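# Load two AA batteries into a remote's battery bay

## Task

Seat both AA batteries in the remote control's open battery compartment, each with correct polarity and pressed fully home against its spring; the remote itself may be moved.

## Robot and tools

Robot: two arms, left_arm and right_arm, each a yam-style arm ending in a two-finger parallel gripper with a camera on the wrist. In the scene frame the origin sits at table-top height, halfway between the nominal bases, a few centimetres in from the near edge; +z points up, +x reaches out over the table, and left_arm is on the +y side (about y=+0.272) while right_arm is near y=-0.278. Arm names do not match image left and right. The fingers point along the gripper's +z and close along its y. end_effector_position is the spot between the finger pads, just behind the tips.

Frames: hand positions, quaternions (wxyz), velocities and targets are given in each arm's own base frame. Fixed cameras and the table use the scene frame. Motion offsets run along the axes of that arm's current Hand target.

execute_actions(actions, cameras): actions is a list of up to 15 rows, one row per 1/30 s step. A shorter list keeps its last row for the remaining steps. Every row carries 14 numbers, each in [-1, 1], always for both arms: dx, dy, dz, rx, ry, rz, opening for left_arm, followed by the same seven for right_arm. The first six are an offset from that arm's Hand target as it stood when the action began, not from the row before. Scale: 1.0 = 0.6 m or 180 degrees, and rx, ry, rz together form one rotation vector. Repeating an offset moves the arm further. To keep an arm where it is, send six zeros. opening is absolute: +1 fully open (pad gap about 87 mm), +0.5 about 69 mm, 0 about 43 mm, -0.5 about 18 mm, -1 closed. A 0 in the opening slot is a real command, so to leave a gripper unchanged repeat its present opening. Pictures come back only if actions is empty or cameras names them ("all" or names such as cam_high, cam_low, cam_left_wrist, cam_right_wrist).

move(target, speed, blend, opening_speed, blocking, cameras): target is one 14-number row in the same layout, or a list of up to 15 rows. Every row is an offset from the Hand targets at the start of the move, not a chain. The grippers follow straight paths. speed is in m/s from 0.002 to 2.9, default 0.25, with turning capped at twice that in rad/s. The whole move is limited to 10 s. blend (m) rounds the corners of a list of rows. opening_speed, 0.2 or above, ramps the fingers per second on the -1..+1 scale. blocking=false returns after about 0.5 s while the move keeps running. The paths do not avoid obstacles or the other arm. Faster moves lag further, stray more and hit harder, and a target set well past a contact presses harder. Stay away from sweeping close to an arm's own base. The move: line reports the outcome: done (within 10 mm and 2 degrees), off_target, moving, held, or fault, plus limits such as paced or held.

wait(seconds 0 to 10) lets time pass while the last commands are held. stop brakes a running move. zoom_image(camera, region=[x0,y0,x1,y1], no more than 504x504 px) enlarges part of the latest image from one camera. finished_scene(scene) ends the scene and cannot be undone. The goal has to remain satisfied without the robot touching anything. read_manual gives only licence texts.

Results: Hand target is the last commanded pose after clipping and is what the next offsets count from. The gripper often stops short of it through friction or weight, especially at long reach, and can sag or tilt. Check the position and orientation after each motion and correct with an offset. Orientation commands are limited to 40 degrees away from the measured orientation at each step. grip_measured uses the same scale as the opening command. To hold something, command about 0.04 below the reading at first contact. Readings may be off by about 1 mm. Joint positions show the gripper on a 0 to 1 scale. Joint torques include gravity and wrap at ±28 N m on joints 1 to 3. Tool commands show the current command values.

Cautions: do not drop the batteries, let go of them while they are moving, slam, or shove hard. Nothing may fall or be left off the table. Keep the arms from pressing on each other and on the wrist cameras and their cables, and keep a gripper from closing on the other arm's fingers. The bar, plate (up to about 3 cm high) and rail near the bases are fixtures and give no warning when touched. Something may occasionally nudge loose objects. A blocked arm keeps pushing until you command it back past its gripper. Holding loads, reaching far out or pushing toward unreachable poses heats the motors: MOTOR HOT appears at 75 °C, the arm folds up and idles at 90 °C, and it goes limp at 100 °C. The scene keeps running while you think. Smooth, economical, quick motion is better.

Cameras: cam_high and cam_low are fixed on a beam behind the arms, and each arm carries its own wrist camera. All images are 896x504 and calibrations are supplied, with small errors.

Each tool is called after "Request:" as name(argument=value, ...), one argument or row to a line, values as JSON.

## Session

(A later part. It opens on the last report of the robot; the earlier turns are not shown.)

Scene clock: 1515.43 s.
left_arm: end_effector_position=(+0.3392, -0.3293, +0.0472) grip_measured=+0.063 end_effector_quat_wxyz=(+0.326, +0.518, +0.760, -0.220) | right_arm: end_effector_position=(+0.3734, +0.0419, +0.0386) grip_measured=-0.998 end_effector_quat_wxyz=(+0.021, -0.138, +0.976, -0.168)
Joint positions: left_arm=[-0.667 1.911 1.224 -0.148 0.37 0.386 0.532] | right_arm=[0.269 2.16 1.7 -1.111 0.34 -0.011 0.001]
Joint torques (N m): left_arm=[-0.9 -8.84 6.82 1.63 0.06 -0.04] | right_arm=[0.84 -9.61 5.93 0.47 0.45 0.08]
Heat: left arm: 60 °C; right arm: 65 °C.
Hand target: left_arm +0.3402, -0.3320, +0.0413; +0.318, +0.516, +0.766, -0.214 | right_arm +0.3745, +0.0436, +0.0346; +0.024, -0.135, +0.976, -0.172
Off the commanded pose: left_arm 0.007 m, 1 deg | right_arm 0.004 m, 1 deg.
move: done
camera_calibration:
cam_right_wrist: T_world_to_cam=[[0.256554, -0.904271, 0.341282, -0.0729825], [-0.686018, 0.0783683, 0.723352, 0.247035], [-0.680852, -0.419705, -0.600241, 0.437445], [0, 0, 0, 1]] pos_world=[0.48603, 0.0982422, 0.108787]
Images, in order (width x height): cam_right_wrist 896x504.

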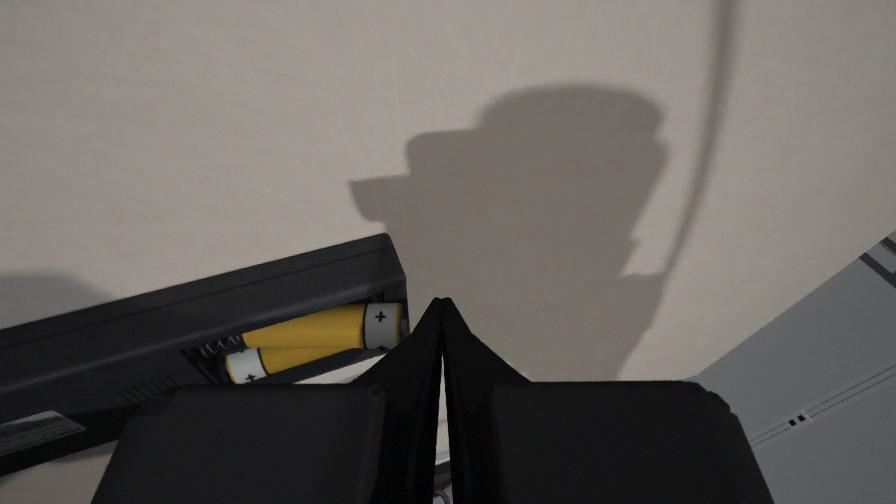

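Request:
move(
  target=[0,0,0,0,0,0,-0.05,0,0.047,-0.0187,0,0,0,-1],
  speed=0.04,
  cameras=["cam_right_wrist"],
)

Request:
zoom_image(
  camera="cam_right_wrist",
  region=[220, 150, 590, 420],
)

Scene clock: 1519.80 s.
left_arm: end_effector_position=(+0.3392, -0.3293, +0.0472) grip_measured=+0.063 end_effector_quat_wxyz=(+0.326, +0.518, +0.760, -0.220) | right_arm: end_effector_position=(+0.3724, +0.0498, +0.0384) grip_measured=-0.998 end_effector_quat_wxyz=(+0.025, -0.140, +0.976, -0.168)
Joint positions: left_arm=[-0.667 1.911 1.224 -0.148 0.37 0.386 0.532] | right_arm=[0.289 2.16 1.7 -1.111 0.34 0.004 0.001]
Joint torques (N m): left_arm=[-0.95 -8.85 6.76 1.63 0.05 -0.04] | right_arm=[-0.06 -10.22 6.61 0.35 0.32 -0.04]
Heat: left arm: 59 °C; right arm: 65 °C.
Hand target: left_arm +0.3402, -0.3320, +0.0413; +0.318, +0.516, +0.766, -0.214 | right_arm +0.3725, +0.0486, +0.0384; +0.024, -0.139, +0.976, -0.168 (not the last commanded pose)
Off the commanded pose: left_arm 0.007 m, 1 deg | right_arm 0.024 m, 1 deg.
move: held (right_arm; a check stopped the path); limits=held
pose unreachable (right arm): on one or more control steps of this call, first in action 0 (counted from 0), this arm could not follow its commanded pose, so it was not sent that pose on those steps. It may still have moved: this result reports where it is.
cause: moving toward the commanded pose would bring a part of the arm too close to another arm (this arm's wrist (the part past joint 5) and the left arm's wrist camera, along the way the arms are being sent, or toward where that arm still pushes).
camera_calibration:
cam_right_wrist: T_world_to_cam=[[0.260372, -0.903025, 0.341691, -0.0669735], [-0.690234, 0.0733652, 0.719857, 0.247807], [-0.675117, -0.423277, -0.604196, 0.438237], [0, 0, 0, 1]] pos_world=[0.484344, 0.106837, 0.10928]
Images, in order (width x height): cam_right_wrist 896x504.

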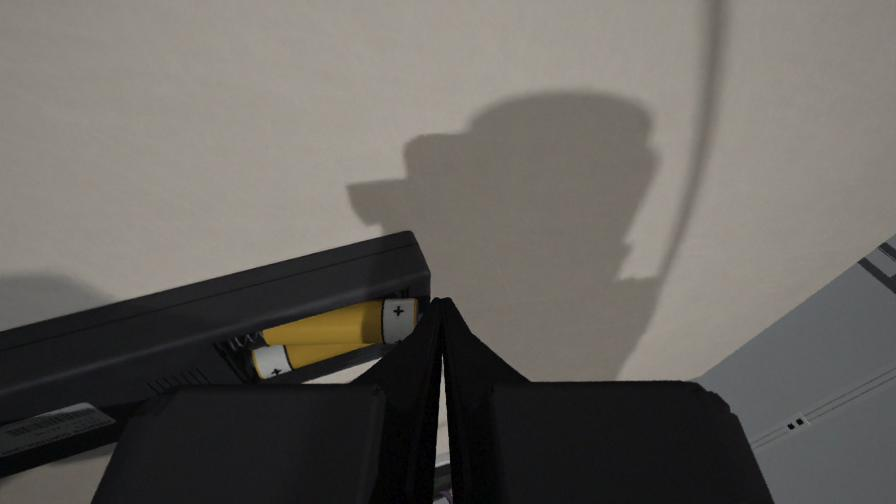

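Scaled by 1.362.

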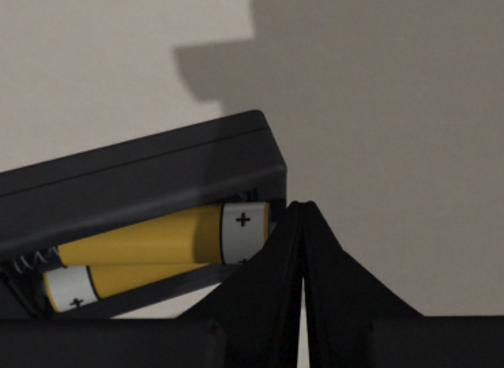

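Request:
move(
  target=[
    [0,0,0,0,0,0,-0.05,0,-0.04,-0.03,0,0,0,-1],
    [0,0,0,0,0,0,1.0,0,-0.04,-0.03,0,0,0,-1],
  ],
  speed=0.1,
  opening_speed=0.8,
  cameras=["cam_left_wrist"],
)

Scene clock: 1534.13 s.
left_arm: end_effector_position=(+0.3376, -0.3268, +0.0427) grip_measured=+0.977 end_effector_quat_wxyz=(+0.318, +0.517, +0.764, -0.216) | right_arm: end_effector_position=(+0.3695, +0.0323, +0.0489) grip_measured=-0.998 end_effector_quat_wxyz=(+0.004, -0.139, +0.976, -0.170)
Joint positions: left_arm=[-0.667 1.916 1.224 -0.16 0.364 0.385 0.988] | right_arm=[0.249 2.16 1.735 -1.175 0.34 -0.029 0.001]
Joint torques (N m): left_arm=[-0.94 -9.39 6.75 1.75 0.11 -0.04] | right_arm=[-0.08 -12.14 9.36 0.22 0.34 -0.14]
Heat: left arm: 58 °C; right arm: 65 °C.
Hand target: left_arm +0.3401, -0.3319, +0.0411; +0.318, +0.516, +0.766, -0.214 | right_arm +0.3771, +0.0327, +0.0634; +0.024, -0.139, +0.976, -0.168
Off the commanded pose: left_arm 0.006 m, 0 deg | right_arm 0.016 m, 2 deg.
move: off_target (right_arm)
camera_calibration:
cam_left_wrist: T_world_to_cam=[[-0.928111, -0.371469, -0.0249066, 0.196169], [-0.372236, 0.924597, 0.0810014, 0.446276], [-0.00706097, 0.0844494, -0.996403, 0.216793], [0, 0, 0, 1]] pos_world=[0.349717, -0.358062, 0.18475]
Images, in order (width x height): cam_left_wrist 896x504.

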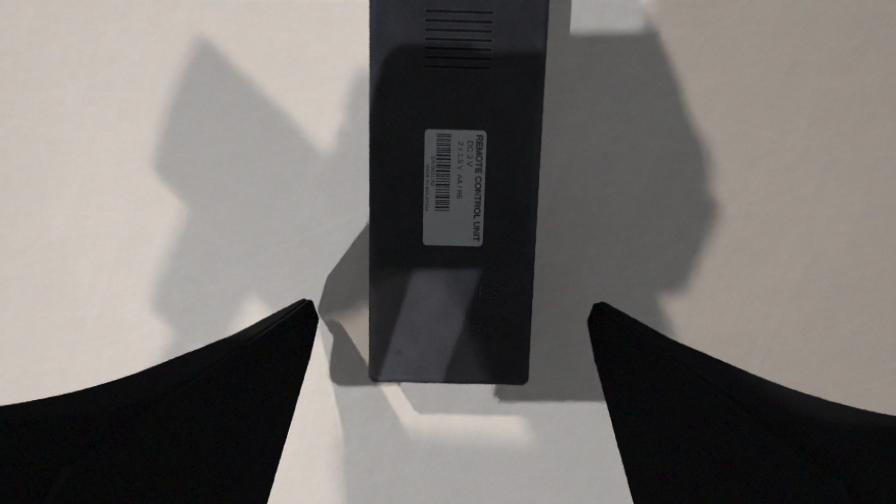

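Request:
move(
  target=[
    [-0.0083,0,-0.02,0,0,0,1.0,0,0,0,0,0,0,-1],
    [-0.0083,0,-0.02,0,-0.111,0,1.0,0,0,0,0,0,0,-1],
    [0.0058,0,-0.0058,0,-0.111,0,1.0,0,0,0,0,0,0,-1],
  ],
  speed=0.12,
  cameras=["cam_left_wrist"],
)

Scene clock: 1543.00 s.
left_arm: end_effector_position=(+0.3376, -0.3268, +0.0441) grip_measured=+0.977 end_effector_quat_wxyz=(+0.444, +0.473, +0.702, -0.294) | right_arm: end_effector_position=(+0.3695, +0.0323, +0.0489) grip_measured=-0.998 end_effector_quat_wxyz=(+0.004, -0.139, +0.976, -0.170)
Joint positions: left_arm=[-0.608 1.865 0.876 0.47 0.507 0.28 0.988] | right_arm=[0.249 2.16 1.735 -1.175 0.34 -0.029 0.001]
Joint torques (N m): left_arm=[0.36 -8.47 4.16 2.42 0.39 -0.02] | right_arm=[-0.08 -12.1 9.37 0.22 0.33 -0.13]
Heat: left arm: 58 °C; right arm: 66 °C.
Hand target: left_arm +0.3382, -0.3274, +0.0412; +0.446, +0.471, +0.699, -0.300 | right_arm +0.3771, +0.0327, +0.0634; +0.024, -0.139, +0.976, -0.168
Off the commanded pose: left_arm 0.003 m, 1 deg | right_arm 0.016 m, 2 deg.
move: off_target (right_arm)
camera_calibration:
cam_left_wrist: T_world_to_cam=[[-0.921266, -0.38753, -0.0330177, 0.18902], [-0.36794, 0.895905, -0.248946, 0.449913], [0.126055, -0.217197, -0.967954, 0.0734039], [0, 0, 0, 1]] pos_world=[0.330426, -0.313885, 0.189297]
Images, in order (width x height): cam_left_wrist 896x504.

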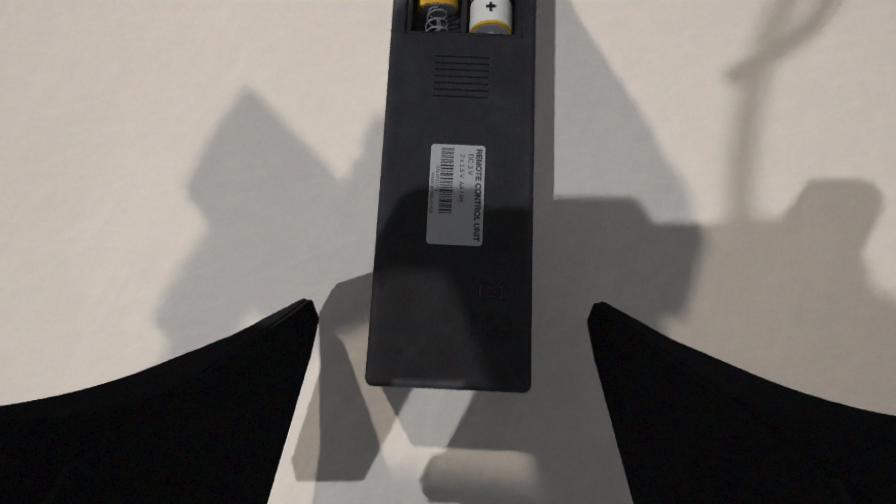

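Request:
move(
  target=[0,0,0,0,0,0,-0.05,0,0,0,0,0,0,-1],
  opening_speed=0.5,
  cameras=["cam_left_wrist", "cam_right_wrist"],
)

Scene clock: 1547.73 s.
left_arm: end_effector_position=(+0.3377, -0.3269, +0.0442) grip_measured=+0.067 end_effector_quat_wxyz=(+0.444, +0.473, +0.702, -0.294) | right_arm: end_effector_position=(+0.3695, +0.0323, +0.0489) grip_measured=-0.998 end_effector_quat_wxyz=(+0.004, -0.139, +0.976, -0.170)
Joint positions: left_arm=[-0.608 1.865 0.876 0.471 0.507 0.28 0.533] | right_arm=[0.249 2.16 1.735 -1.175 0.34 -0.029 0.001]
Joint torques (N m): left_arm=[0.35 -8.5 4.08 2.42 0.38 -0.03] | right_arm=[-0.03 -12.1 9.32 0.21 0.34 -0.13]
Heat: left arm: 58 °C; right arm: 66 °C.
Hand target: left_arm +0.3383, -0.3274, +0.0412; +0.446, +0.471, +0.699, -0.300 | right_arm +0.3771, +0.0327, +0.0634; +0.024, -0.139, +0.976, -0.168
Off the commanded pose: left_arm 0.003 m, 1 deg | right_arm 0.016 m, 2 deg.
move: off_target (right_arm)
camera_calibration:
cam_left_wrist: T_world_to_cam=[[-0.92126, -0.387506, -0.0334394, 0.189109], [-0.367746, 0.895816, -0.249552, 0.44996], [0.126658, -0.217605, -0.967784, 0.0731408], [0, 0, 0, 1]] pos_world=[0.330426, -0.313885, 0.189397]
cam_right_wrist: T_world_to_cam=[[0.265537, -0.901885, 0.340725, -0.0874705], [-0.661414, 0.0867155, 0.744991, 0.227321], [-0.701442, -0.423183, -0.573494, 0.443396], [0, 0, 0, 1]] pos_world=[0.484597, 0.089037, 0.114736]
Images, in order (width x height): cam_left_wrist 896x504, cam_right_wrist 896x504.

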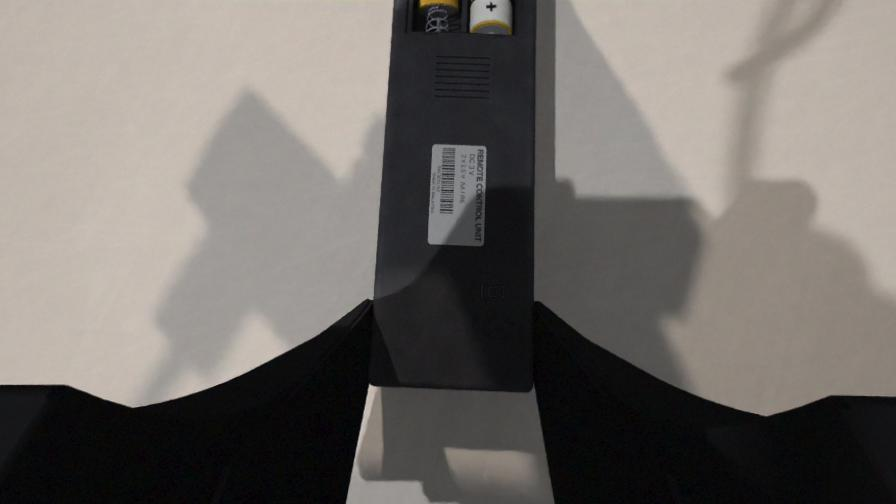

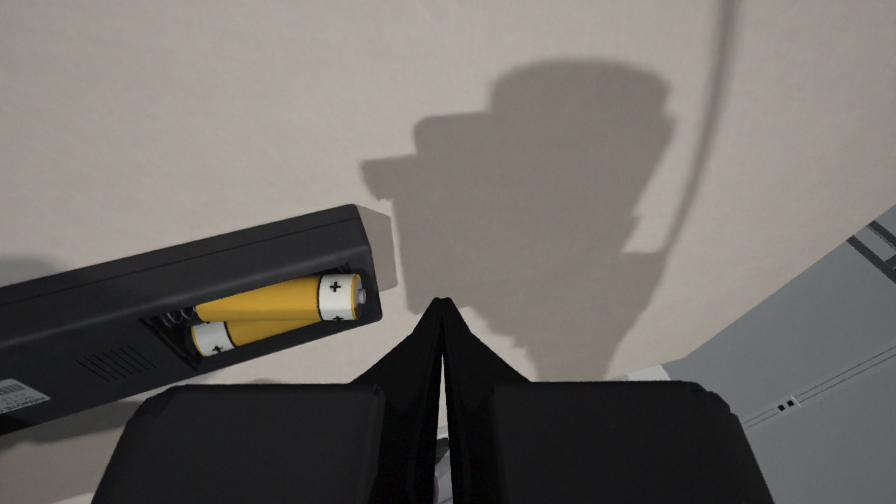

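Request:
move(
  target=[0,0,0,0,0,0,-0.05,-0.0025,0.0378,0.0342,0,0,0,-1],
  speed=0.06,
  cameras=["cam_right_wrist"],
)

Request:
zoom_image(
  camera="cam_right_wrist",
  region=[220, 150, 590, 420],
)

Scene clock: 1555.73 s.
left_arm: end_effector_position=(+0.3377, -0.3269, +0.0442) grip_measured=+0.067 end_effector_quat_wxyz=(+0.444, +0.473, +0.702, -0.294) | right_arm: end_effector_position=(+0.3740, +0.0448, +0.0413) grip_measured=-0.998 end_effector_quat_wxyz=(+0.023, -0.143, +0.975, -0.168)
Joint positions: left_arm=[-0.608 1.865 0.876 0.471 0.507 0.28 0.533] | right_arm=[0.277 2.16 1.71 -1.12 0.34 -0.014 0.001]
Joint torques (N m): left_arm=[0.39 -8.5 4.1 2.43 0.39 -0.01] | right_arm=[0.58 -9.61 5.9 0.47 0.32 0.07]
Heat: left arm: 57 °C; right arm: 67 °C.
Hand target: left_arm +0.3383, -0.3274, +0.0412; +0.446, +0.471, +0.699, -0.300 | right_arm +0.3746, +0.0470, +0.0365; +0.024, -0.139, +0.976, -0.168
Off the commanded pose: left_arm 0.003 m, 1 deg | right_arm 0.005 m, 0 deg.
move: done
camera_calibration:
cam_right_wrist: T_world_to_cam=[[0.266491, -0.901234, 0.341703, -0.0752825], [-0.687175, 0.0709383, 0.72302, 0.246057], [-0.67585, -0.427488, -0.6004, 0.439152], [0, 0, 0, 1]] pos_world=[0.485947, 0.10243, 0.111487]
Images, in order (width x height): cam_right_wrist 896x504.

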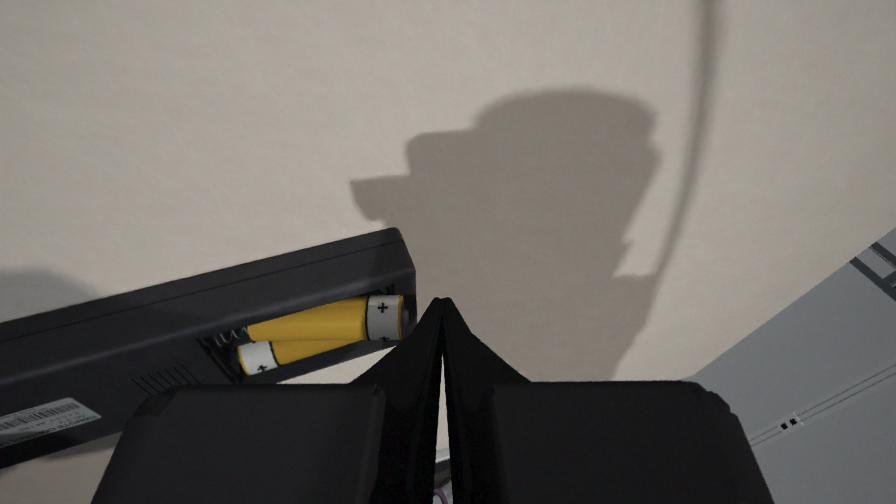

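Scaled by 1.362.

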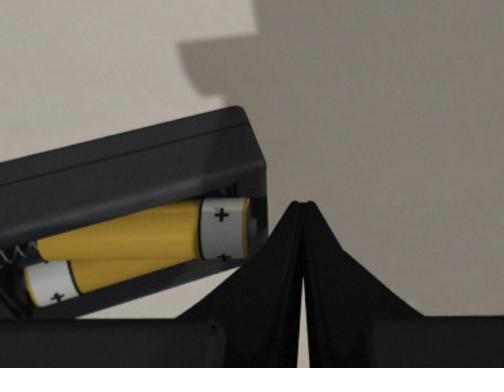

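Request:
move(
  target=[0,0,0,0,0,0,-0.05,0,0.0493,-0.0108,0,0,0,-1],
  speed=0.05,
  cameras=["cam_right_wrist"],
)

Request:
zoom_image(
  camera="cam_right_wrist",
  region=[220, 150, 590, 420],
)

Scene clock: 1562.23 s.
left_arm: end_effector_position=(+0.3378, -0.3262, +0.0439) grip_measured=+0.067 end_effector_quat_wxyz=(+0.444, +0.473, +0.702, -0.294) | right_arm: end_effector_position=(+0.3713, +0.0594, +0.0405) grip_measured=-0.998 end_effector_quat_wxyz=(+0.030, -0.140, +0.971, -0.190)
Joint positions: left_arm=[-0.606 1.865 0.875 0.471 0.509 0.28 0.533] | right_arm=[0.331 2.168 1.71 -1.125 0.388 0.047 0.001]
Joint torques (N m): left_arm=[0.2 -8.43 4.19 2.44 0.37 -0.02] | right_arm=[2.33 -9.13 6.68 0.31 -0.21 0.19]
Heat: left arm: 57 °C; right arm: 67 °C.
Hand target: left_arm +0.3383, -0.3274, +0.0412; +0.446, +0.471, +0.699, -0.300 | right_arm +0.3661, +0.0759, +0.0327; +0.024, -0.139, +0.976, -0.168
Off the commanded pose: left_arm 0.003 m, 1 deg | right_arm 0.019 m, 3 deg.
move: off_target (right_arm)
camera_calibration:
cam_right_wrist: T_world_to_cam=[[0.255499, -0.886481, 0.385838, -0.0597694], [-0.703375, 0.103368, 0.703262, 0.248618], [-0.663312, -0.451072, -0.597119, 0.439793], [0, 0, 0, 1]] pos_world=[0.481863, 0.119695, 0.110826]
Images, in order (width x height): cam_right_wrist 896x504.

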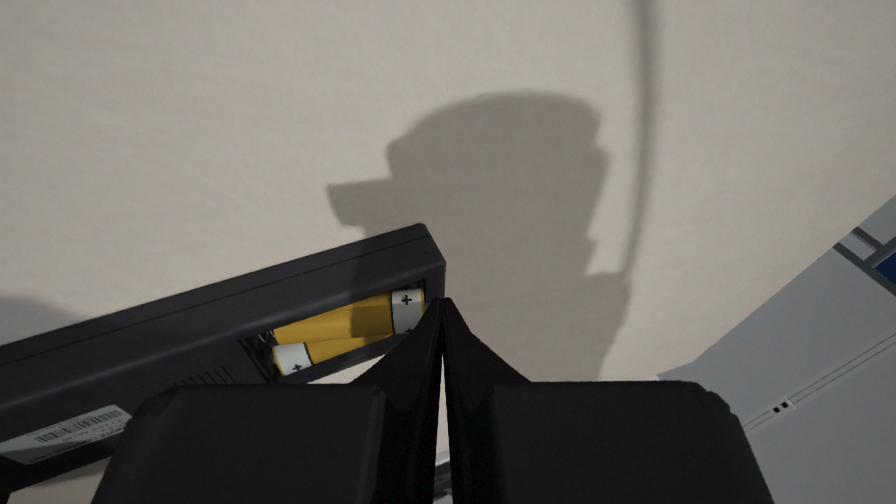

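Scaled by 1.362.

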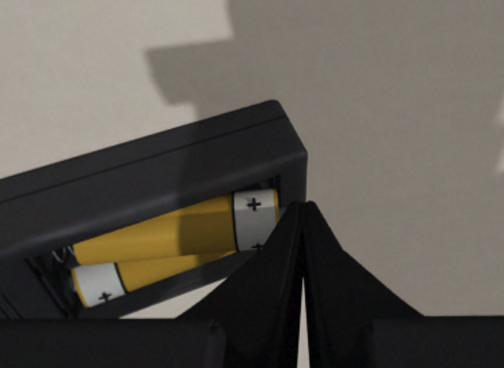

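Request:
move(
  target=[0,0,0,0,0,0,-0.05,0,0.025,0.004,0,0,0,-1],
  speed=0.05,
  cameras=["cam_right_wrist"],
)

Request:
zoom_image(
  camera="cam_right_wrist",
  region=[220, 150, 590, 420],
)

Scene clock: 1566.80 s.
left_arm: end_effector_position=(+0.3379, -0.3259, +0.0440) grip_measured=+0.067 end_effector_quat_wxyz=(+0.444, +0.473, +0.702, -0.295) | right_arm: end_effector_position=(+0.3704, +0.0625, +0.0388) grip_measured=-0.998 end_effector_quat_wxyz=(+0.032, -0.140, +0.968, -0.208)
Joint positions: left_arm=[-0.605 1.865 0.875 0.471 0.512 0.28 0.533] | right_arm=[0.353 2.179 1.71 -1.127 0.423 0.071 0.001]
Joint torques (N m): left_arm=[0.09 -8.5 4.22 2.43 0.34 -0.03] | right_arm=[3.19 -8.91 6.2 0.36 -0.6 0.31]
Heat: left arm: 56 °C; right arm: 67 °C.
Hand target: left_arm +0.3382, -0.3274, +0.0412; +0.446, +0.471, +0.699, -0.300 | right_arm +0.3625, +0.0887, +0.0255; +0.024, -0.139, +0.976, -0.168
Off the commanded pose: left_arm 0.003 m, 1 deg | right_arm 0.030 m, 5 deg.
move: off_target (right_arm)
camera_calibration:
cam_right_wrist: T_world_to_cam=[[0.251876, -0.872624, 0.418432, -0.0568622], [-0.709467, 0.127565, 0.693098, 0.249994], [-0.658191, -0.471439, -0.586967, 0.438605], [0, 0, 0, 1]] pos_world=[0.48037, 0.125266, 0.10797]
Images, in order (width x height): cam_right_wrist 896x504.

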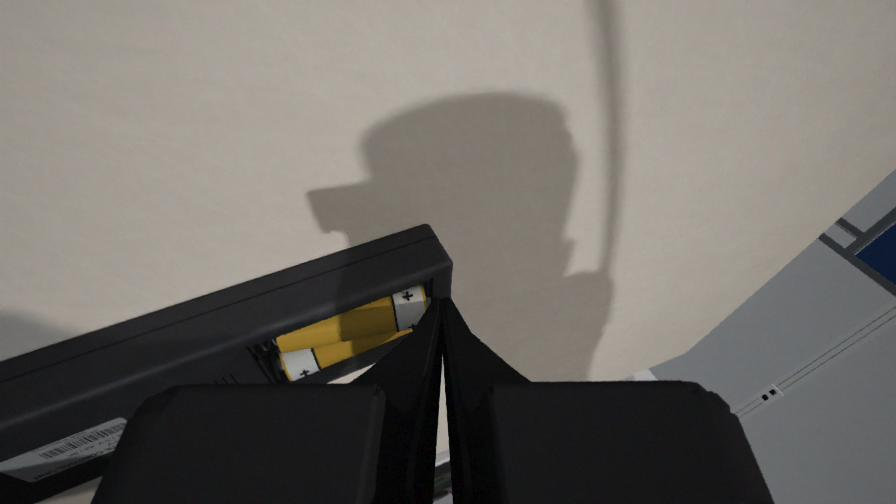

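Scaled by 1.362.

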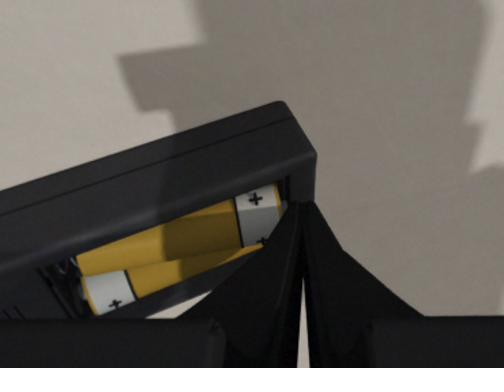

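Request:
move(
  target=[0,0,0,0,0,0,-0.05,0,0.01,0.006,0.1,0,0,-1],
  speed=0.06,
  cameras=["cam_right_wrist"],
)

Request:
zoom_image(
  camera="cam_right_wrist",
  region=[220, 150, 590, 420],
)

Scene clock: 1574.63 s.
left_arm: end_effector_position=(+0.3379, -0.3259, +0.0440) grip_measured=+0.067 end_effector_quat_wxyz=(+0.444, +0.473, +0.702, -0.295) | right_arm: end_effector_position=(+0.3661, +0.0593, +0.0389) grip_measured=-0.998 end_effector_quat_wxyz=(+0.030, -0.143, +0.950, -0.276)
Joint positions: left_arm=[-0.605 1.865 0.875 0.471 0.512 0.28 0.533] | right_arm=[0.401 2.212 1.71 -1.159 0.557 0.128 0.001]
Joint torques (N m): left_arm=[0.03 -8.42 4.15 2.41 0.33 -0.02] | right_arm=[0.34 -10.33 6.39 0.21 0.34 -0.03]
Heat: left arm: 56 °C; right arm: 67 °C.
Hand target: left_arm +0.3382, -0.3274, +0.0412; +0.446, +0.471, +0.699, -0.300 | right_arm +0.3655, +0.0612, +0.0379; +0.030, -0.143, +0.951, -0.271 (not the last commanded pose)
Off the commanded pose: left_arm 0.003 m, 1 deg | right_arm 0.039 m, 5 deg.
move: held (right_arm; a check stopped the path); limits=held
pose unreachable (right arm): on one or more control steps of this call, first in action 0 (counted from 0), this arm could not follow its commanded pose, so it was not sent that pose on those steps. It may still have moved: this result reports where it is.
cause: moving toward the commanded pose would bring a part of the arm too close to another arm (this arm's wrist (the part past joint 4) and the left arm's wrist camera, 13 mm apart when this arm was first held).
camera_calibration:
cam_right_wrist: T_world_to_cam=[[0.249355, -0.803372, 0.540755, -0.0665291], [-0.720573, 0.219141, 0.657839, 0.247246], [-0.646991, -0.553689, -0.524244, 0.432529], [0, 0, 0, 1]] pos_world=[0.47459, 0.131857, 0.100079]
Images, in order (width x height): cam_right_wrist 896x504.

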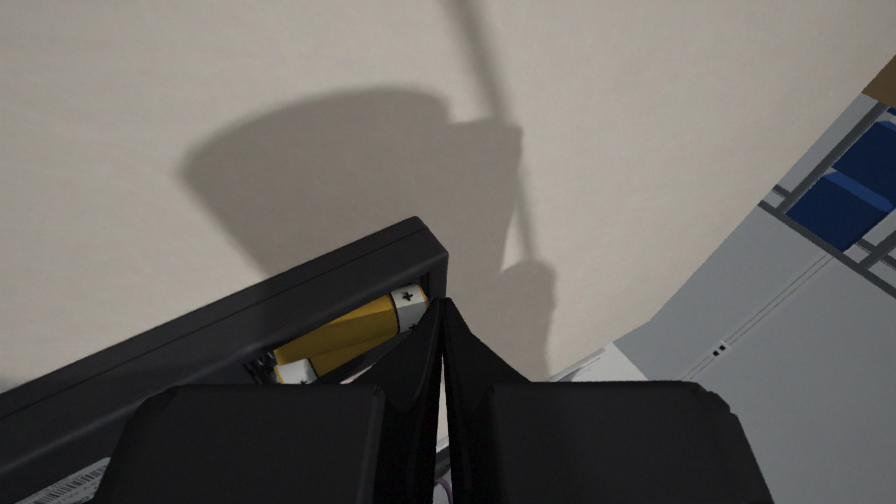

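Scaled by 1.362.

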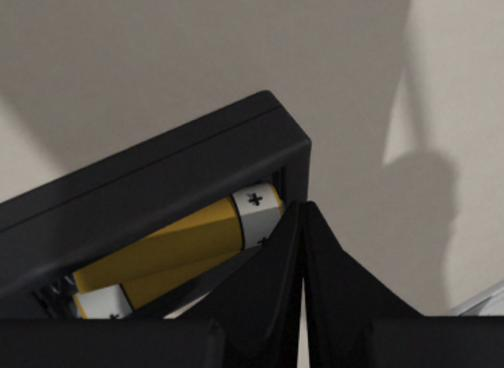

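Request:
move(
  target=[
    [0,0,0,0,0,0,-0.05,0,-0.04,-0.02,0,0,0,-1],
    [0,0,0,0,0,0,-0.05,0,-0.09,-0.075,-0.33,0,0,-1],
  ],
  speed=0.12,
  cameras=["cam_right_wrist","cam_left_wrist"],
)

Request:
zoom_image(
  camera="cam_left_wrist",
  region=[360, 0, 560, 100],
)

Scene clock: 1601.87 s.
left_arm: end_effector_position=(+0.3380, -0.3259, +0.0441) grip_measured=+0.067 end_effector_quat_wxyz=(+0.444, +0.473, +0.702, -0.295) | right_arm: end_effector_position=(+0.3713, +0.0401, +0.1013) grip_measured=-0.998 end_effector_quat_wxyz=(-0.029, -0.131, +0.965, +0.226)
Joint positions: left_arm=[-0.605 1.865 0.875 0.472 0.512 0.28 0.533] | right_arm=[-0.056 2.282 2.114 -1.558 -0.435 -0.359 0.001]
Joint torques (N m): left_arm=[0.05 -8.46 4.19 2.42 0.34 -0.03] | right_arm=[-0.12 -10.39 8.01 0 -0.29 -0.23]
Heat: left arm: 55 °C; right arm: 67 °C.
Hand target: left_arm +0.3382, -0.3274, +0.0412; +0.446, +0.471, +0.699, -0.300 | right_arm +0.3733, +0.0401, +0.1046; -0.045, -0.139, +0.961, +0.236
Off the commanded pose: left_arm 0.003 m, 1 deg | right_arm 0.004 m, 2 deg.
joint sent to its limit (right arm) — joint 4 (wrist pitch), lower limit. The joint targets still meet the commanded pose.
move: done
camera_calibration:
cam_left_wrist: T_world_to_cam=[[-0.921381, -0.387383, -0.0315013, 0.189704], [-0.367955, 0.895525, -0.250287, 0.449251], [0.125167, -0.219018, -0.967659, 0.0732474], [0, 0, 0, 1]] pos_world=[0.330926, -0.312785, 0.189296]
cam_right_wrist: T_world_to_cam=[[0.235524, -0.868294, -0.436571, -0.0102574], [-0.531234, -0.49118, 0.690313, 0.169018], [-0.813829, 0.0693358, -0.576953, 0.500416], [0, 0, 0, 1]] pos_world=[0.499457, 0.0394152, 0.167563]
Images, in order (width x height): cam_left_wrist 896x504, cam_right_wrist 896x504.

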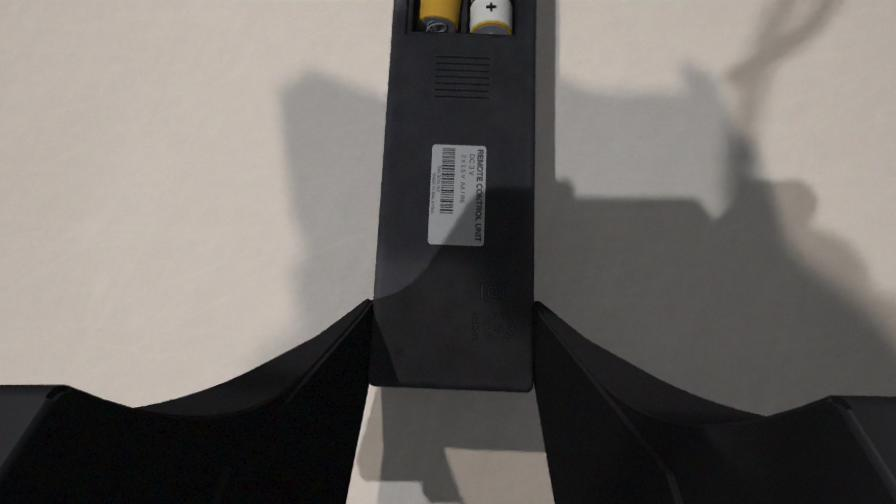

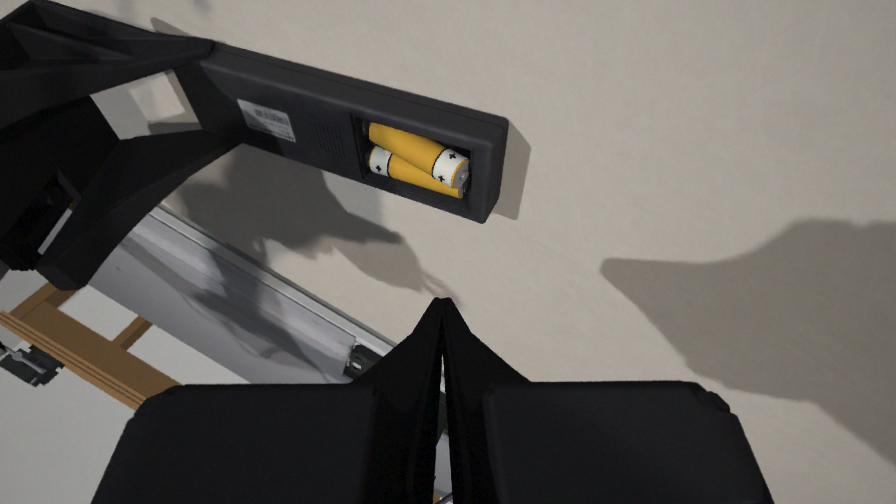

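Scaled by 2.520.

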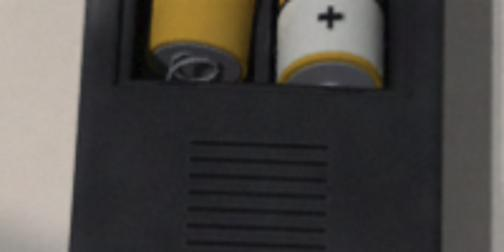

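Request:
zoom_image(
  camera="cam_right_wrist",
  region=[330, 90, 530, 240],
)

Scaled by 2.520.

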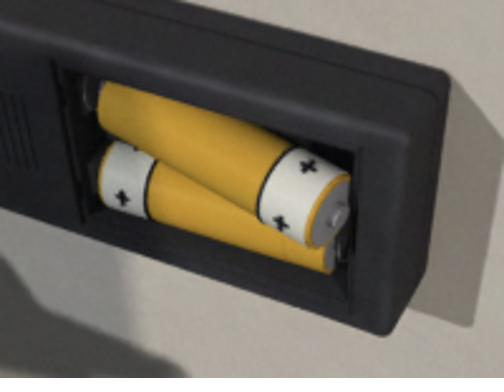

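Request:
move(
  target=[0,0,0,0,0,0,-0.05,0.0297,0.0153,0.0958,0.154,0,0,-1],
  speed=0.12,
  cameras=["cam_right_wrist"],
)

Request:
zoom_image(
  camera="cam_right_wrist",
  region=[330, 190, 630, 400],
)

Scene clock: 1629.83 s.
left_arm: end_effector_position=(+0.3380, -0.3259, +0.0441) grip_measured=+0.067 end_effector_quat_wxyz=(+0.444, +0.473, +0.702, -0.295) | right_arm: end_effector_position=(+0.3414, +0.0675, +0.0463) grip_measured=-0.998 end_effector_quat_wxyz=(-0.035, -0.149, +0.988, +0.002)
Joint positions: left_arm=[-0.605 1.865 0.875 0.472 0.512 0.28 0.533] | right_arm=[0.202 2.125 1.702 -1.219 -0.009 -0.097 0.001]
Joint torques (N m): left_arm=[0.09 -8.5 4.21 2.42 0.32 -0.02] | right_arm=[0.54 -13.5 5.72 0.34 0.23 0.04]
Heat: left arm: 54 °C; right arm: 72 °C.
Hand target: left_arm +0.3382, -0.3274, +0.0412; +0.446, +0.471, +0.699, -0.300 | right_arm +0.3452, +0.0681, +0.0584; -0.010, -0.145, +0.989, -0.001
Off the commanded pose: left_arm 0.003 m, 1 deg | right_arm 0.013 m, 3 deg.
move: off_target (right_arm)
camera_calibration:
cam_right_wrist: T_world_to_cam=[[0.290997, -0.956699, -0.00689715, -0.03631], [-0.5592, -0.175931, 0.810151, 0.187454], [-0.776284, -0.231894, -0.586181, 0.450324], [0, 0, 0, 1]] pos_world=[0.46497, 0.102669, 0.111855]
Images, in order (width x height): cam_right_wrist 896x504.

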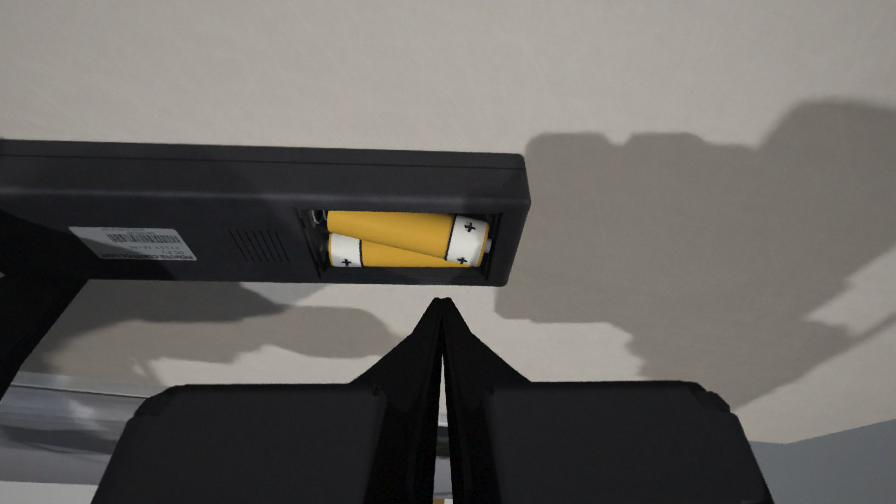

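Scaled by 1.680.

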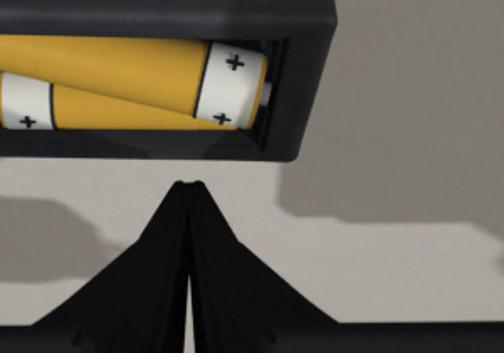

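Request:
move(
  target=[0,0,0,0,0,0,-0.05,-0.0167,0,0.0307,0,0,0,-1],
  speed=0.05,
  cameras=["cam_right_wrist"],
)

Request:
zoom_image(
  camera="cam_right_wrist",
  region=[330, 190, 630, 400],
)

Scene clock: 1639.27 s.
left_arm: end_effector_position=(+0.3380, -0.3259, +0.0441) grip_measured=+0.067 end_effector_quat_wxyz=(+0.444, +0.473, +0.702, -0.295) | right_arm: end_effector_position=(+0.3527, +0.0698, +0.0438) grip_measured=-0.998 end_effector_quat_wxyz=(-0.012, -0.148, +0.989, +0.003)
Joint positions: left_arm=[-0.605 1.865 0.875 0.472 0.512 0.28 0.533] | right_arm=[0.202 2.125 1.702 -1.172 -0.008 -0.095 0.001]
Joint torques (N m): left_arm=[0.08 -8.46 4.18 2.42 0.34 -0.04] | right_arm=[0.75 -9.21 6.24 0.42 0.23 0.05]
Heat: left arm: 54 °C; right arm: 75 °C. Fold the right arm in close to its base, or ease its load, before you think long.
Hand target: left_arm +0.3382, -0.3274, +0.0412; +0.446, +0.471, +0.699, -0.300 | right_arm +0.3545, +0.0709, +0.0397; -0.011, -0.145, +0.989, -0.001
Off the commanded pose: left_arm 0.003 m, 1 deg | right_arm 0.005 m, 1 deg.
MOTOR HOT: joint 2 (shoulder) of the right arm reports 75 °C; the controller's stop level is 90 °C. To cool a motor, set the load down, stop pushing, or move to a pose that needs little force.
move: done
camera_calibration:
cam_right_wrist: T_world_to_cam=[[0.289038, -0.957316, -0.0016939, -0.0369156], [-0.596013, -0.181335, 0.782232, 0.210676], [-0.74915, -0.225085, -0.622985, 0.44969], [0, 0, 0, 1]] pos_world=[0.473121, 0.104081, 0.11529]
Images, in order (width x height): cam_right_wrist 896x504.

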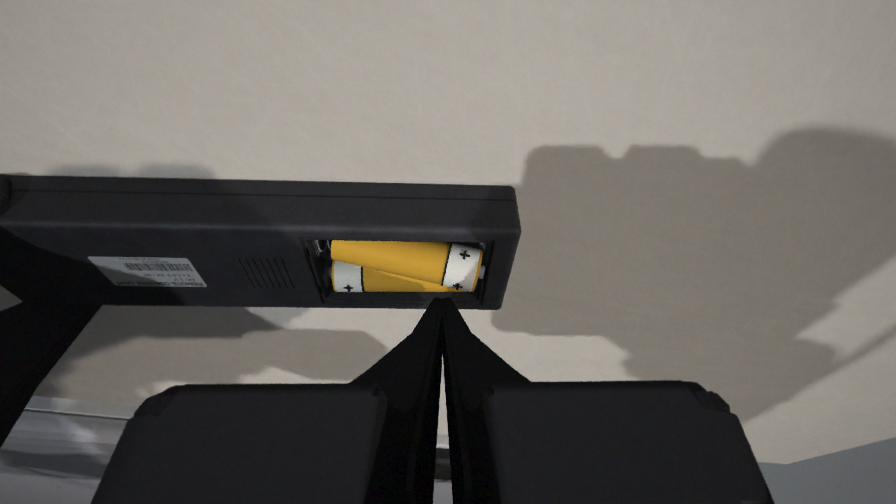

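Scaled by 1.680.

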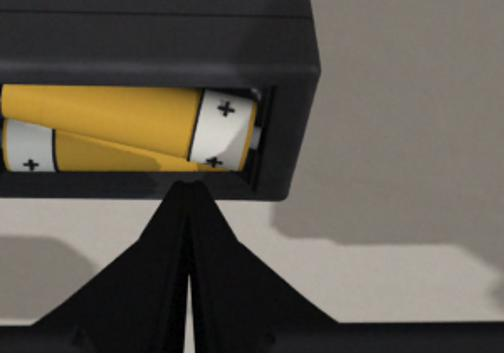

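Request:
move(
  target=[
    [0,0,0,0,0,0,-0.05,0,0,-0.083,0,0,0,-1],
    [0,0,0,0,0,0,-0.05,0.263,-0.008,-0.133,0,0,0,-1],
  ],
  speed=0.2,
  blend=[0.02,0],
)

Request:
wait(
  seconds=10,
)

Request:
wait(
  seconds=10,
)

Scene clock: 1647.13 s.
left_arm: end_effector_position=(+0.3380, -0.3259, +0.0441) grip_measured=+0.067 end_effector_quat_wxyz=(+0.444, +0.473, +0.702, -0.295) | right_arm: end_effector_position=(+0.2104, +0.0251, +0.1212) grip_measured=-0.998 end_effector_quat_wxyz=(-0.010, -0.142, +0.990, +0.003)
Joint positions: left_arm=[-0.605 1.865 0.875 0.472 0.512 0.28 0.533] | right_arm=[0.142 1.517 1.248 -1.321 -0.005 -0.143 0.001]
Joint torques (N m): left_arm=[0.09 -8.49 4.19 2.41 0.34 -0.02] | right_arm=[-0.28 -6.49 5.79 0.24 0.2 -0.17]
Heat: left arm: 53 °C; right arm: 74 °C. Fold the right arm in close to its base, or ease its load, before you think long.
Hand target: left_arm +0.3382, -0.3274, +0.0412; +0.446, +0.471, +0.699, -0.300 | right_arm +0.2065, +0.0214, +0.1229; -0.010, -0.145, +0.989, -0.001
Off the commanded pose: left_arm 0.003 m, 1 deg | right_arm 0.006 m, 1 deg.
MOTOR HOT: still on. Joint 2 (shoulder) of the right arm reports 74 °C.
move: done

Scene clock: 1657.13 s.
left_arm: end_effector_position=(+0.3380, -0.3259, +0.0441) grip_measured=+0.067 end_effector_quat_wxyz=(+0.444, +0.473, +0.702, -0.295) | right_arm: end_effector_position=(+0.2104, +0.0250, +0.1212) grip_measured=-0.998 end_effector_quat_wxyz=(-0.010, -0.142, +0.990, +0.003)
Joint positions: left_arm=[-0.605 1.865 0.875 0.472 0.512 0.28 0.533] | right_arm=[0.142 1.517 1.248 -1.321 -0.005 -0.143 0.001]
Joint torques (N m): left_arm=[0.09 -8.49 4.19 2.42 0.34 -0.03] | right_arm=[-0.25 -6.45 5.81 0.24 0.21 -0.17]
Heat: left arm: 53 °C; right arm: 70 °C.
Hand target: left_arm +0.3382, -0.3274, +0.0412; +0.446, +0.471, +0.699, -0.300 | right_arm +0.2065, +0.0214, +0.1229; -0.010, -0.145, +0.989, -0.001
Tool commands: left_gripper/opening=-0.05 right_gripper/opening=-1.0
Off the commanded pose: left_arm 0.003 m, 1 deg | right_arm 0.006 m, 1 deg.
MOTOR HOT: cleared for the motors of the right arm.
wait: 10.00 s; at rest by 0.17 s

Scene clock: 1667.13 s.
left_arm: end_effector_position=(+0.3380, -0.3259, +0.0441) grip_measured=+0.067 end_effector_quat_wxyz=(+0.444, +0.473, +0.702, -0.295) | right_arm: end_effector_position=(+0.2104, +0.0250, +0.1212) grip_measured=-0.998 end_effector_quat_wxyz=(-0.010, -0.142, +0.990, +0.003)
Joint positions: left_arm=[-0.605 1.865 0.875 0.472 0.512 0.28 0.533] | right_arm=[0.142 1.517 1.248 -1.321 -0.005 -0.143 0.001]
Joint torques (N m): left_arm=[0.03 -8.51 4.18 2.42 0.33 -0.03] | right_arm=[-0.32 -6.45 5.76 0.25 0.22 -0.16]
Heat: left arm: 53 °C; right arm: 67 °C.
Hand target: left_arm +0.3382, -0.3274, +0.0412; +0.446, +0.471, +0.699, -0.300 | right_arm +0.2065, +0.0214, +0.1229; -0.010, -0.145, +0.989, -0.001
Tool commands: left_gripper/opening=-0.05 right_gripper/opening=-1.0
Off the commanded pose: left_arm 0.003 m, 1 deg | right_arm 0.006 m, 1 deg.
wait: 10.00 s; at rest by 0.17 s

Request:
wait(
  seconds=10,
)

Request:
move(
  target=[
    [0,0,0,0,0,0,-0.05,-0.238,0.009,0.1132,0,0,0,-1],
    [0,0,0,0,0,0,-0.05,-0.238,0.009,0.1382,0,0,0,-1],
  ],
  speed=0.15,
  cameras=["cam_right_wrist"],
)

Scene clock: 1683.70 s.
left_arm: end_effector_position=(+0.3380, -0.3259, +0.0441) grip_measured=+0.067 end_effector_quat_wxyz=(+0.444, +0.473, +0.702, -0.295) | right_arm: end_effector_position=(+0.2104, +0.0250, +0.1212) grip_measured=-0.998 end_effector_quat_wxyz=(-0.010, -0.142, +0.990, +0.003)
Joint positions: left_arm=[-0.605 1.865 0.875 0.472 0.512 0.28 0.533] | right_arm=[0.142 1.517 1.248 -1.321 -0.005 -0.143 0.001]
Joint torques (N m): left_arm=[0.06 -8.44 4.22 2.42 0.33 -0.03] | right_arm=[-0.28 -6.48 5.79 0.23 0.2 -0.16]
Heat: left arm: 53 °C; right arm: 64 °C.
Hand target: left_arm +0.3382, -0.3274, +0.0412; +0.446, +0.471, +0.699, -0.300 | right_arm +0.2065, +0.0214, +0.1229; -0.010, -0.145, +0.989, -0.001
Tool commands: left_gripper/opening=-0.05 right_gripper/opening=-1.0
Off the commanded pose: left_arm 0.003 m, 1 deg | right_arm 0.006 m, 1 deg.
wait: 10.00 s; at rest from the start

Scene clock: 1685.97 s.
left_arm: end_effector_position=(+0.3380, -0.3259, +0.0441) grip_measured=+0.067 end_effector_quat_wxyz=(+0.444, +0.473, +0.702, -0.295) | right_arm: end_effector_position=(+0.3392, +0.0656, +0.0415) grip_measured=-0.998 end_effector_quat_wxyz=(-0.011, -0.148, +0.989, +0.002)
Joint positions: left_arm=[-0.605 1.865 0.875 0.472 0.512 0.28 0.533] | right_arm=[0.2 2.069 1.607 -1.131 -0.005 -0.097 0.001]
Joint torques (N m): left_arm=[0.08 -8.44 4.26 2.42 0.34 -0.04] | right_arm=[0.75 -8.87 5.9 0.42 0.19 0.04]
Heat: left arm: 53 °C; right arm: 64 °C.
Hand target: left_arm +0.3382, -0.3274, +0.0412; +0.446, +0.471, +0.699, -0.300 | right_arm +0.3399, +0.0671, +0.0370; -0.010, -0.145, +0.989, -0.001
Off the commanded pose: left_arm 0.003 m, 1 deg | right_arm 0.005 m, 0 deg.
move: done
camera_calibration:
cam_right_wrist: T_world_to_cam=[[0.288762, -0.9574, 0.00108217, -0.036971], [-0.598525, -0.179639, 0.780704, 0.20451], [-0.747251, -0.226085, -0.6249, 0.436727], [0, 0, 0, 1]] pos_world=[0.459425, 0.100079, 0.113289]
Images, in order (width x height): cam_right_wrist 896x504.

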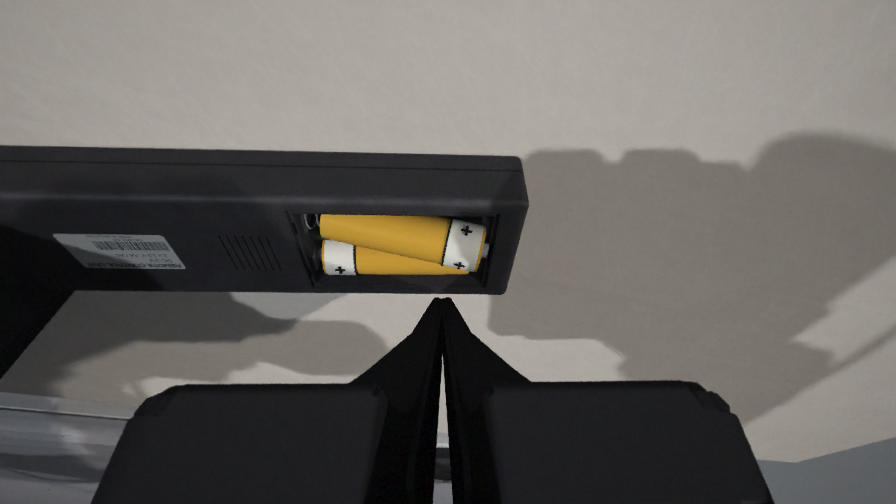

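Request:
move(
  target=[0,0,0,0,0,0,-0.05,-0.027,0,0.004,0,0,0,-1],
  speed=0.06,
  cameras=["cam_right_wrist"],
)

Request:
zoom_image(
  camera="cam_right_wrist",
  region=[330, 190, 630, 400],
)

Scene clock: 1691.83 s.
left_arm: end_effector_position=(+0.3380, -0.3259, +0.0441) grip_measured=+0.067 end_effector_quat_wxyz=(+0.444, +0.473, +0.702, -0.295) | right_arm: end_effector_position=(+0.3471, +0.0686, +0.0358) grip_measured=-0.998 end_effector_quat_wxyz=(-0.019, -0.148, +0.989, +0.001)
Joint positions: left_arm=[-0.605 1.865 0.875 0.472 0.512 0.28 0.533] | right_arm=[0.204 2.123 1.665 -1.151 -0.005 -0.094 0.001]
Joint torques (N m): left_arm=[0.05 -8.5 4.23 2.42 0.34 -0.03] | right_arm=[0.79 -8.39 8.87 0.38 0.19 0.05]
Heat: left arm: 53 °C; right arm: 64 °C.
Hand target: left_arm +0.3382, -0.3274, +0.0412; +0.446, +0.471, +0.699, -0.300 | right_arm +0.3554, +0.0719, +0.0343; -0.010, -0.145, +0.989, -0.001
Off the commanded pose: left_arm 0.003 m, 1 deg | right_arm 0.009 m, 1 deg.
move: done
camera_calibration:
cam_right_wrist: T_world_to_cam=[[0.289113, -0.957295, 0.000042612, -0.0365915], [-0.58533, -0.176741, 0.791297, 0.20907], [-0.757497, -0.228799, -0.611432, 0.442973], [0, 0, 0, 1]] pos_world=[0.468505, 0.103274, 0.105413]
Images, in order (width x height): cam_right_wrist 896x504.

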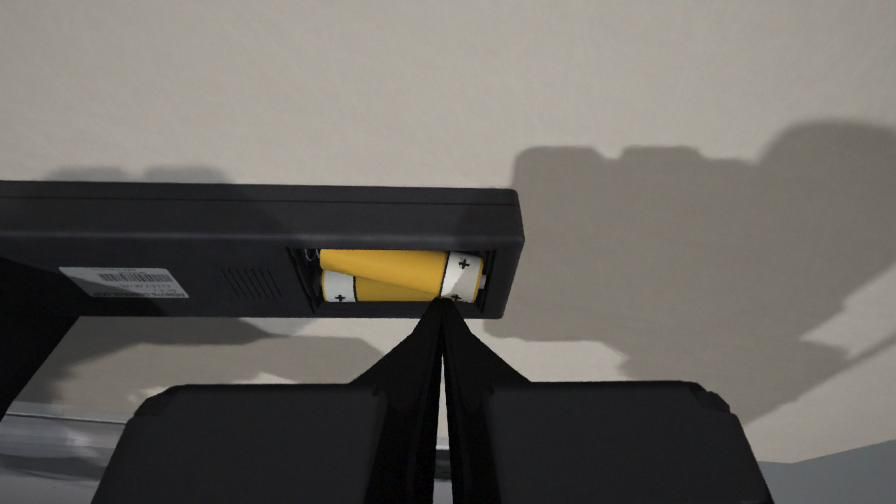

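Scaled by 1.680.

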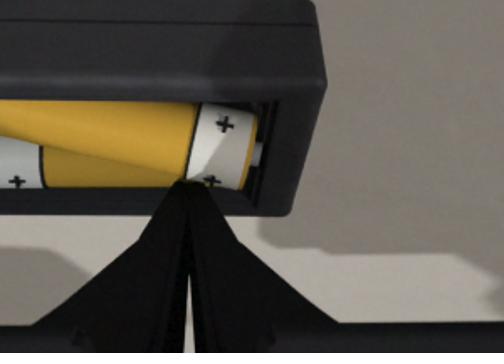

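Request:
move(
  target=[0,0,0,0,0,0,-0.05,-0.022,0,-0.003,0,0,0,-1],
  speed=0.06,
  cameras=["cam_right_wrist"],
)

Request:
zoom_image(
  camera="cam_right_wrist",
  region=[330, 190, 630, 400],
)

Scene clock: 1695.93 s.
left_arm: end_effector_position=(+0.3399, -0.3249, +0.0443) grip_measured=+0.067 end_effector_quat_wxyz=(+0.446, +0.470, +0.704, -0.292) | right_arm: end_effector_position=(+0.3542, +0.0703, +0.0361) grip_measured=-0.998 end_effector_quat_wxyz=(-0.032, -0.146, +0.989, +0.001)
Joint positions: left_arm=[-0.603 1.865 0.875 0.475 0.504 0.276 0.533] | right_arm=[0.204 2.178 1.747 -1.203 -0.005 -0.09 0.001]
Joint torques (N m): left_arm=[-0.08 -8.44 4.21 2.39 0.41 -0.01] | right_arm=[1.02 -9.06 9.48 0.48 0.19 0.03]
Heat: left arm: 53 °C; right arm: 65 °C.
Hand target: left_arm +0.3383, -0.3274, +0.0412; +0.446, +0.471, +0.699, -0.300 | right_arm +0.3680, +0.0756, +0.0357; -0.011, -0.145, +0.989, -0.001
Off the commanded pose: left_arm 0.004 m, 1 deg | right_arm 0.015 m, 2 deg.
move: off_target (right_arm)
camera_calibration:
cam_right_wrist: T_world_to_cam=[[0.285466, -0.958387, -0.00185743, -0.0354788], [-0.566577, -0.170324, 0.806213, 0.205672], [-0.772981, -0.229094, -0.591622, 0.453718], [0, 0, 0, 1]] pos_world=[0.477372, 0.104973, 0.102549]
Images, in order (width x height): cam_right_wrist 896x504.

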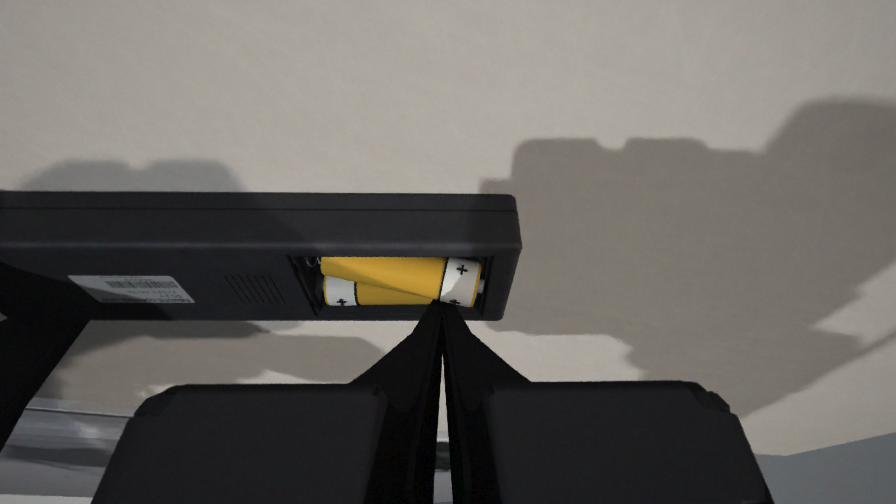

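Scaled by 1.680.

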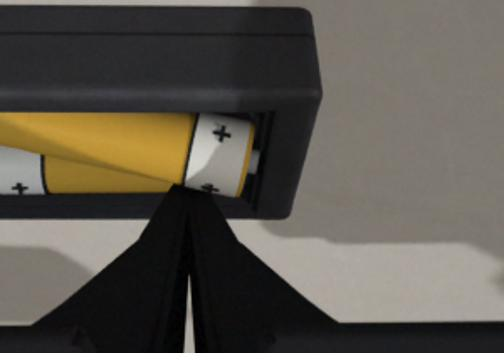

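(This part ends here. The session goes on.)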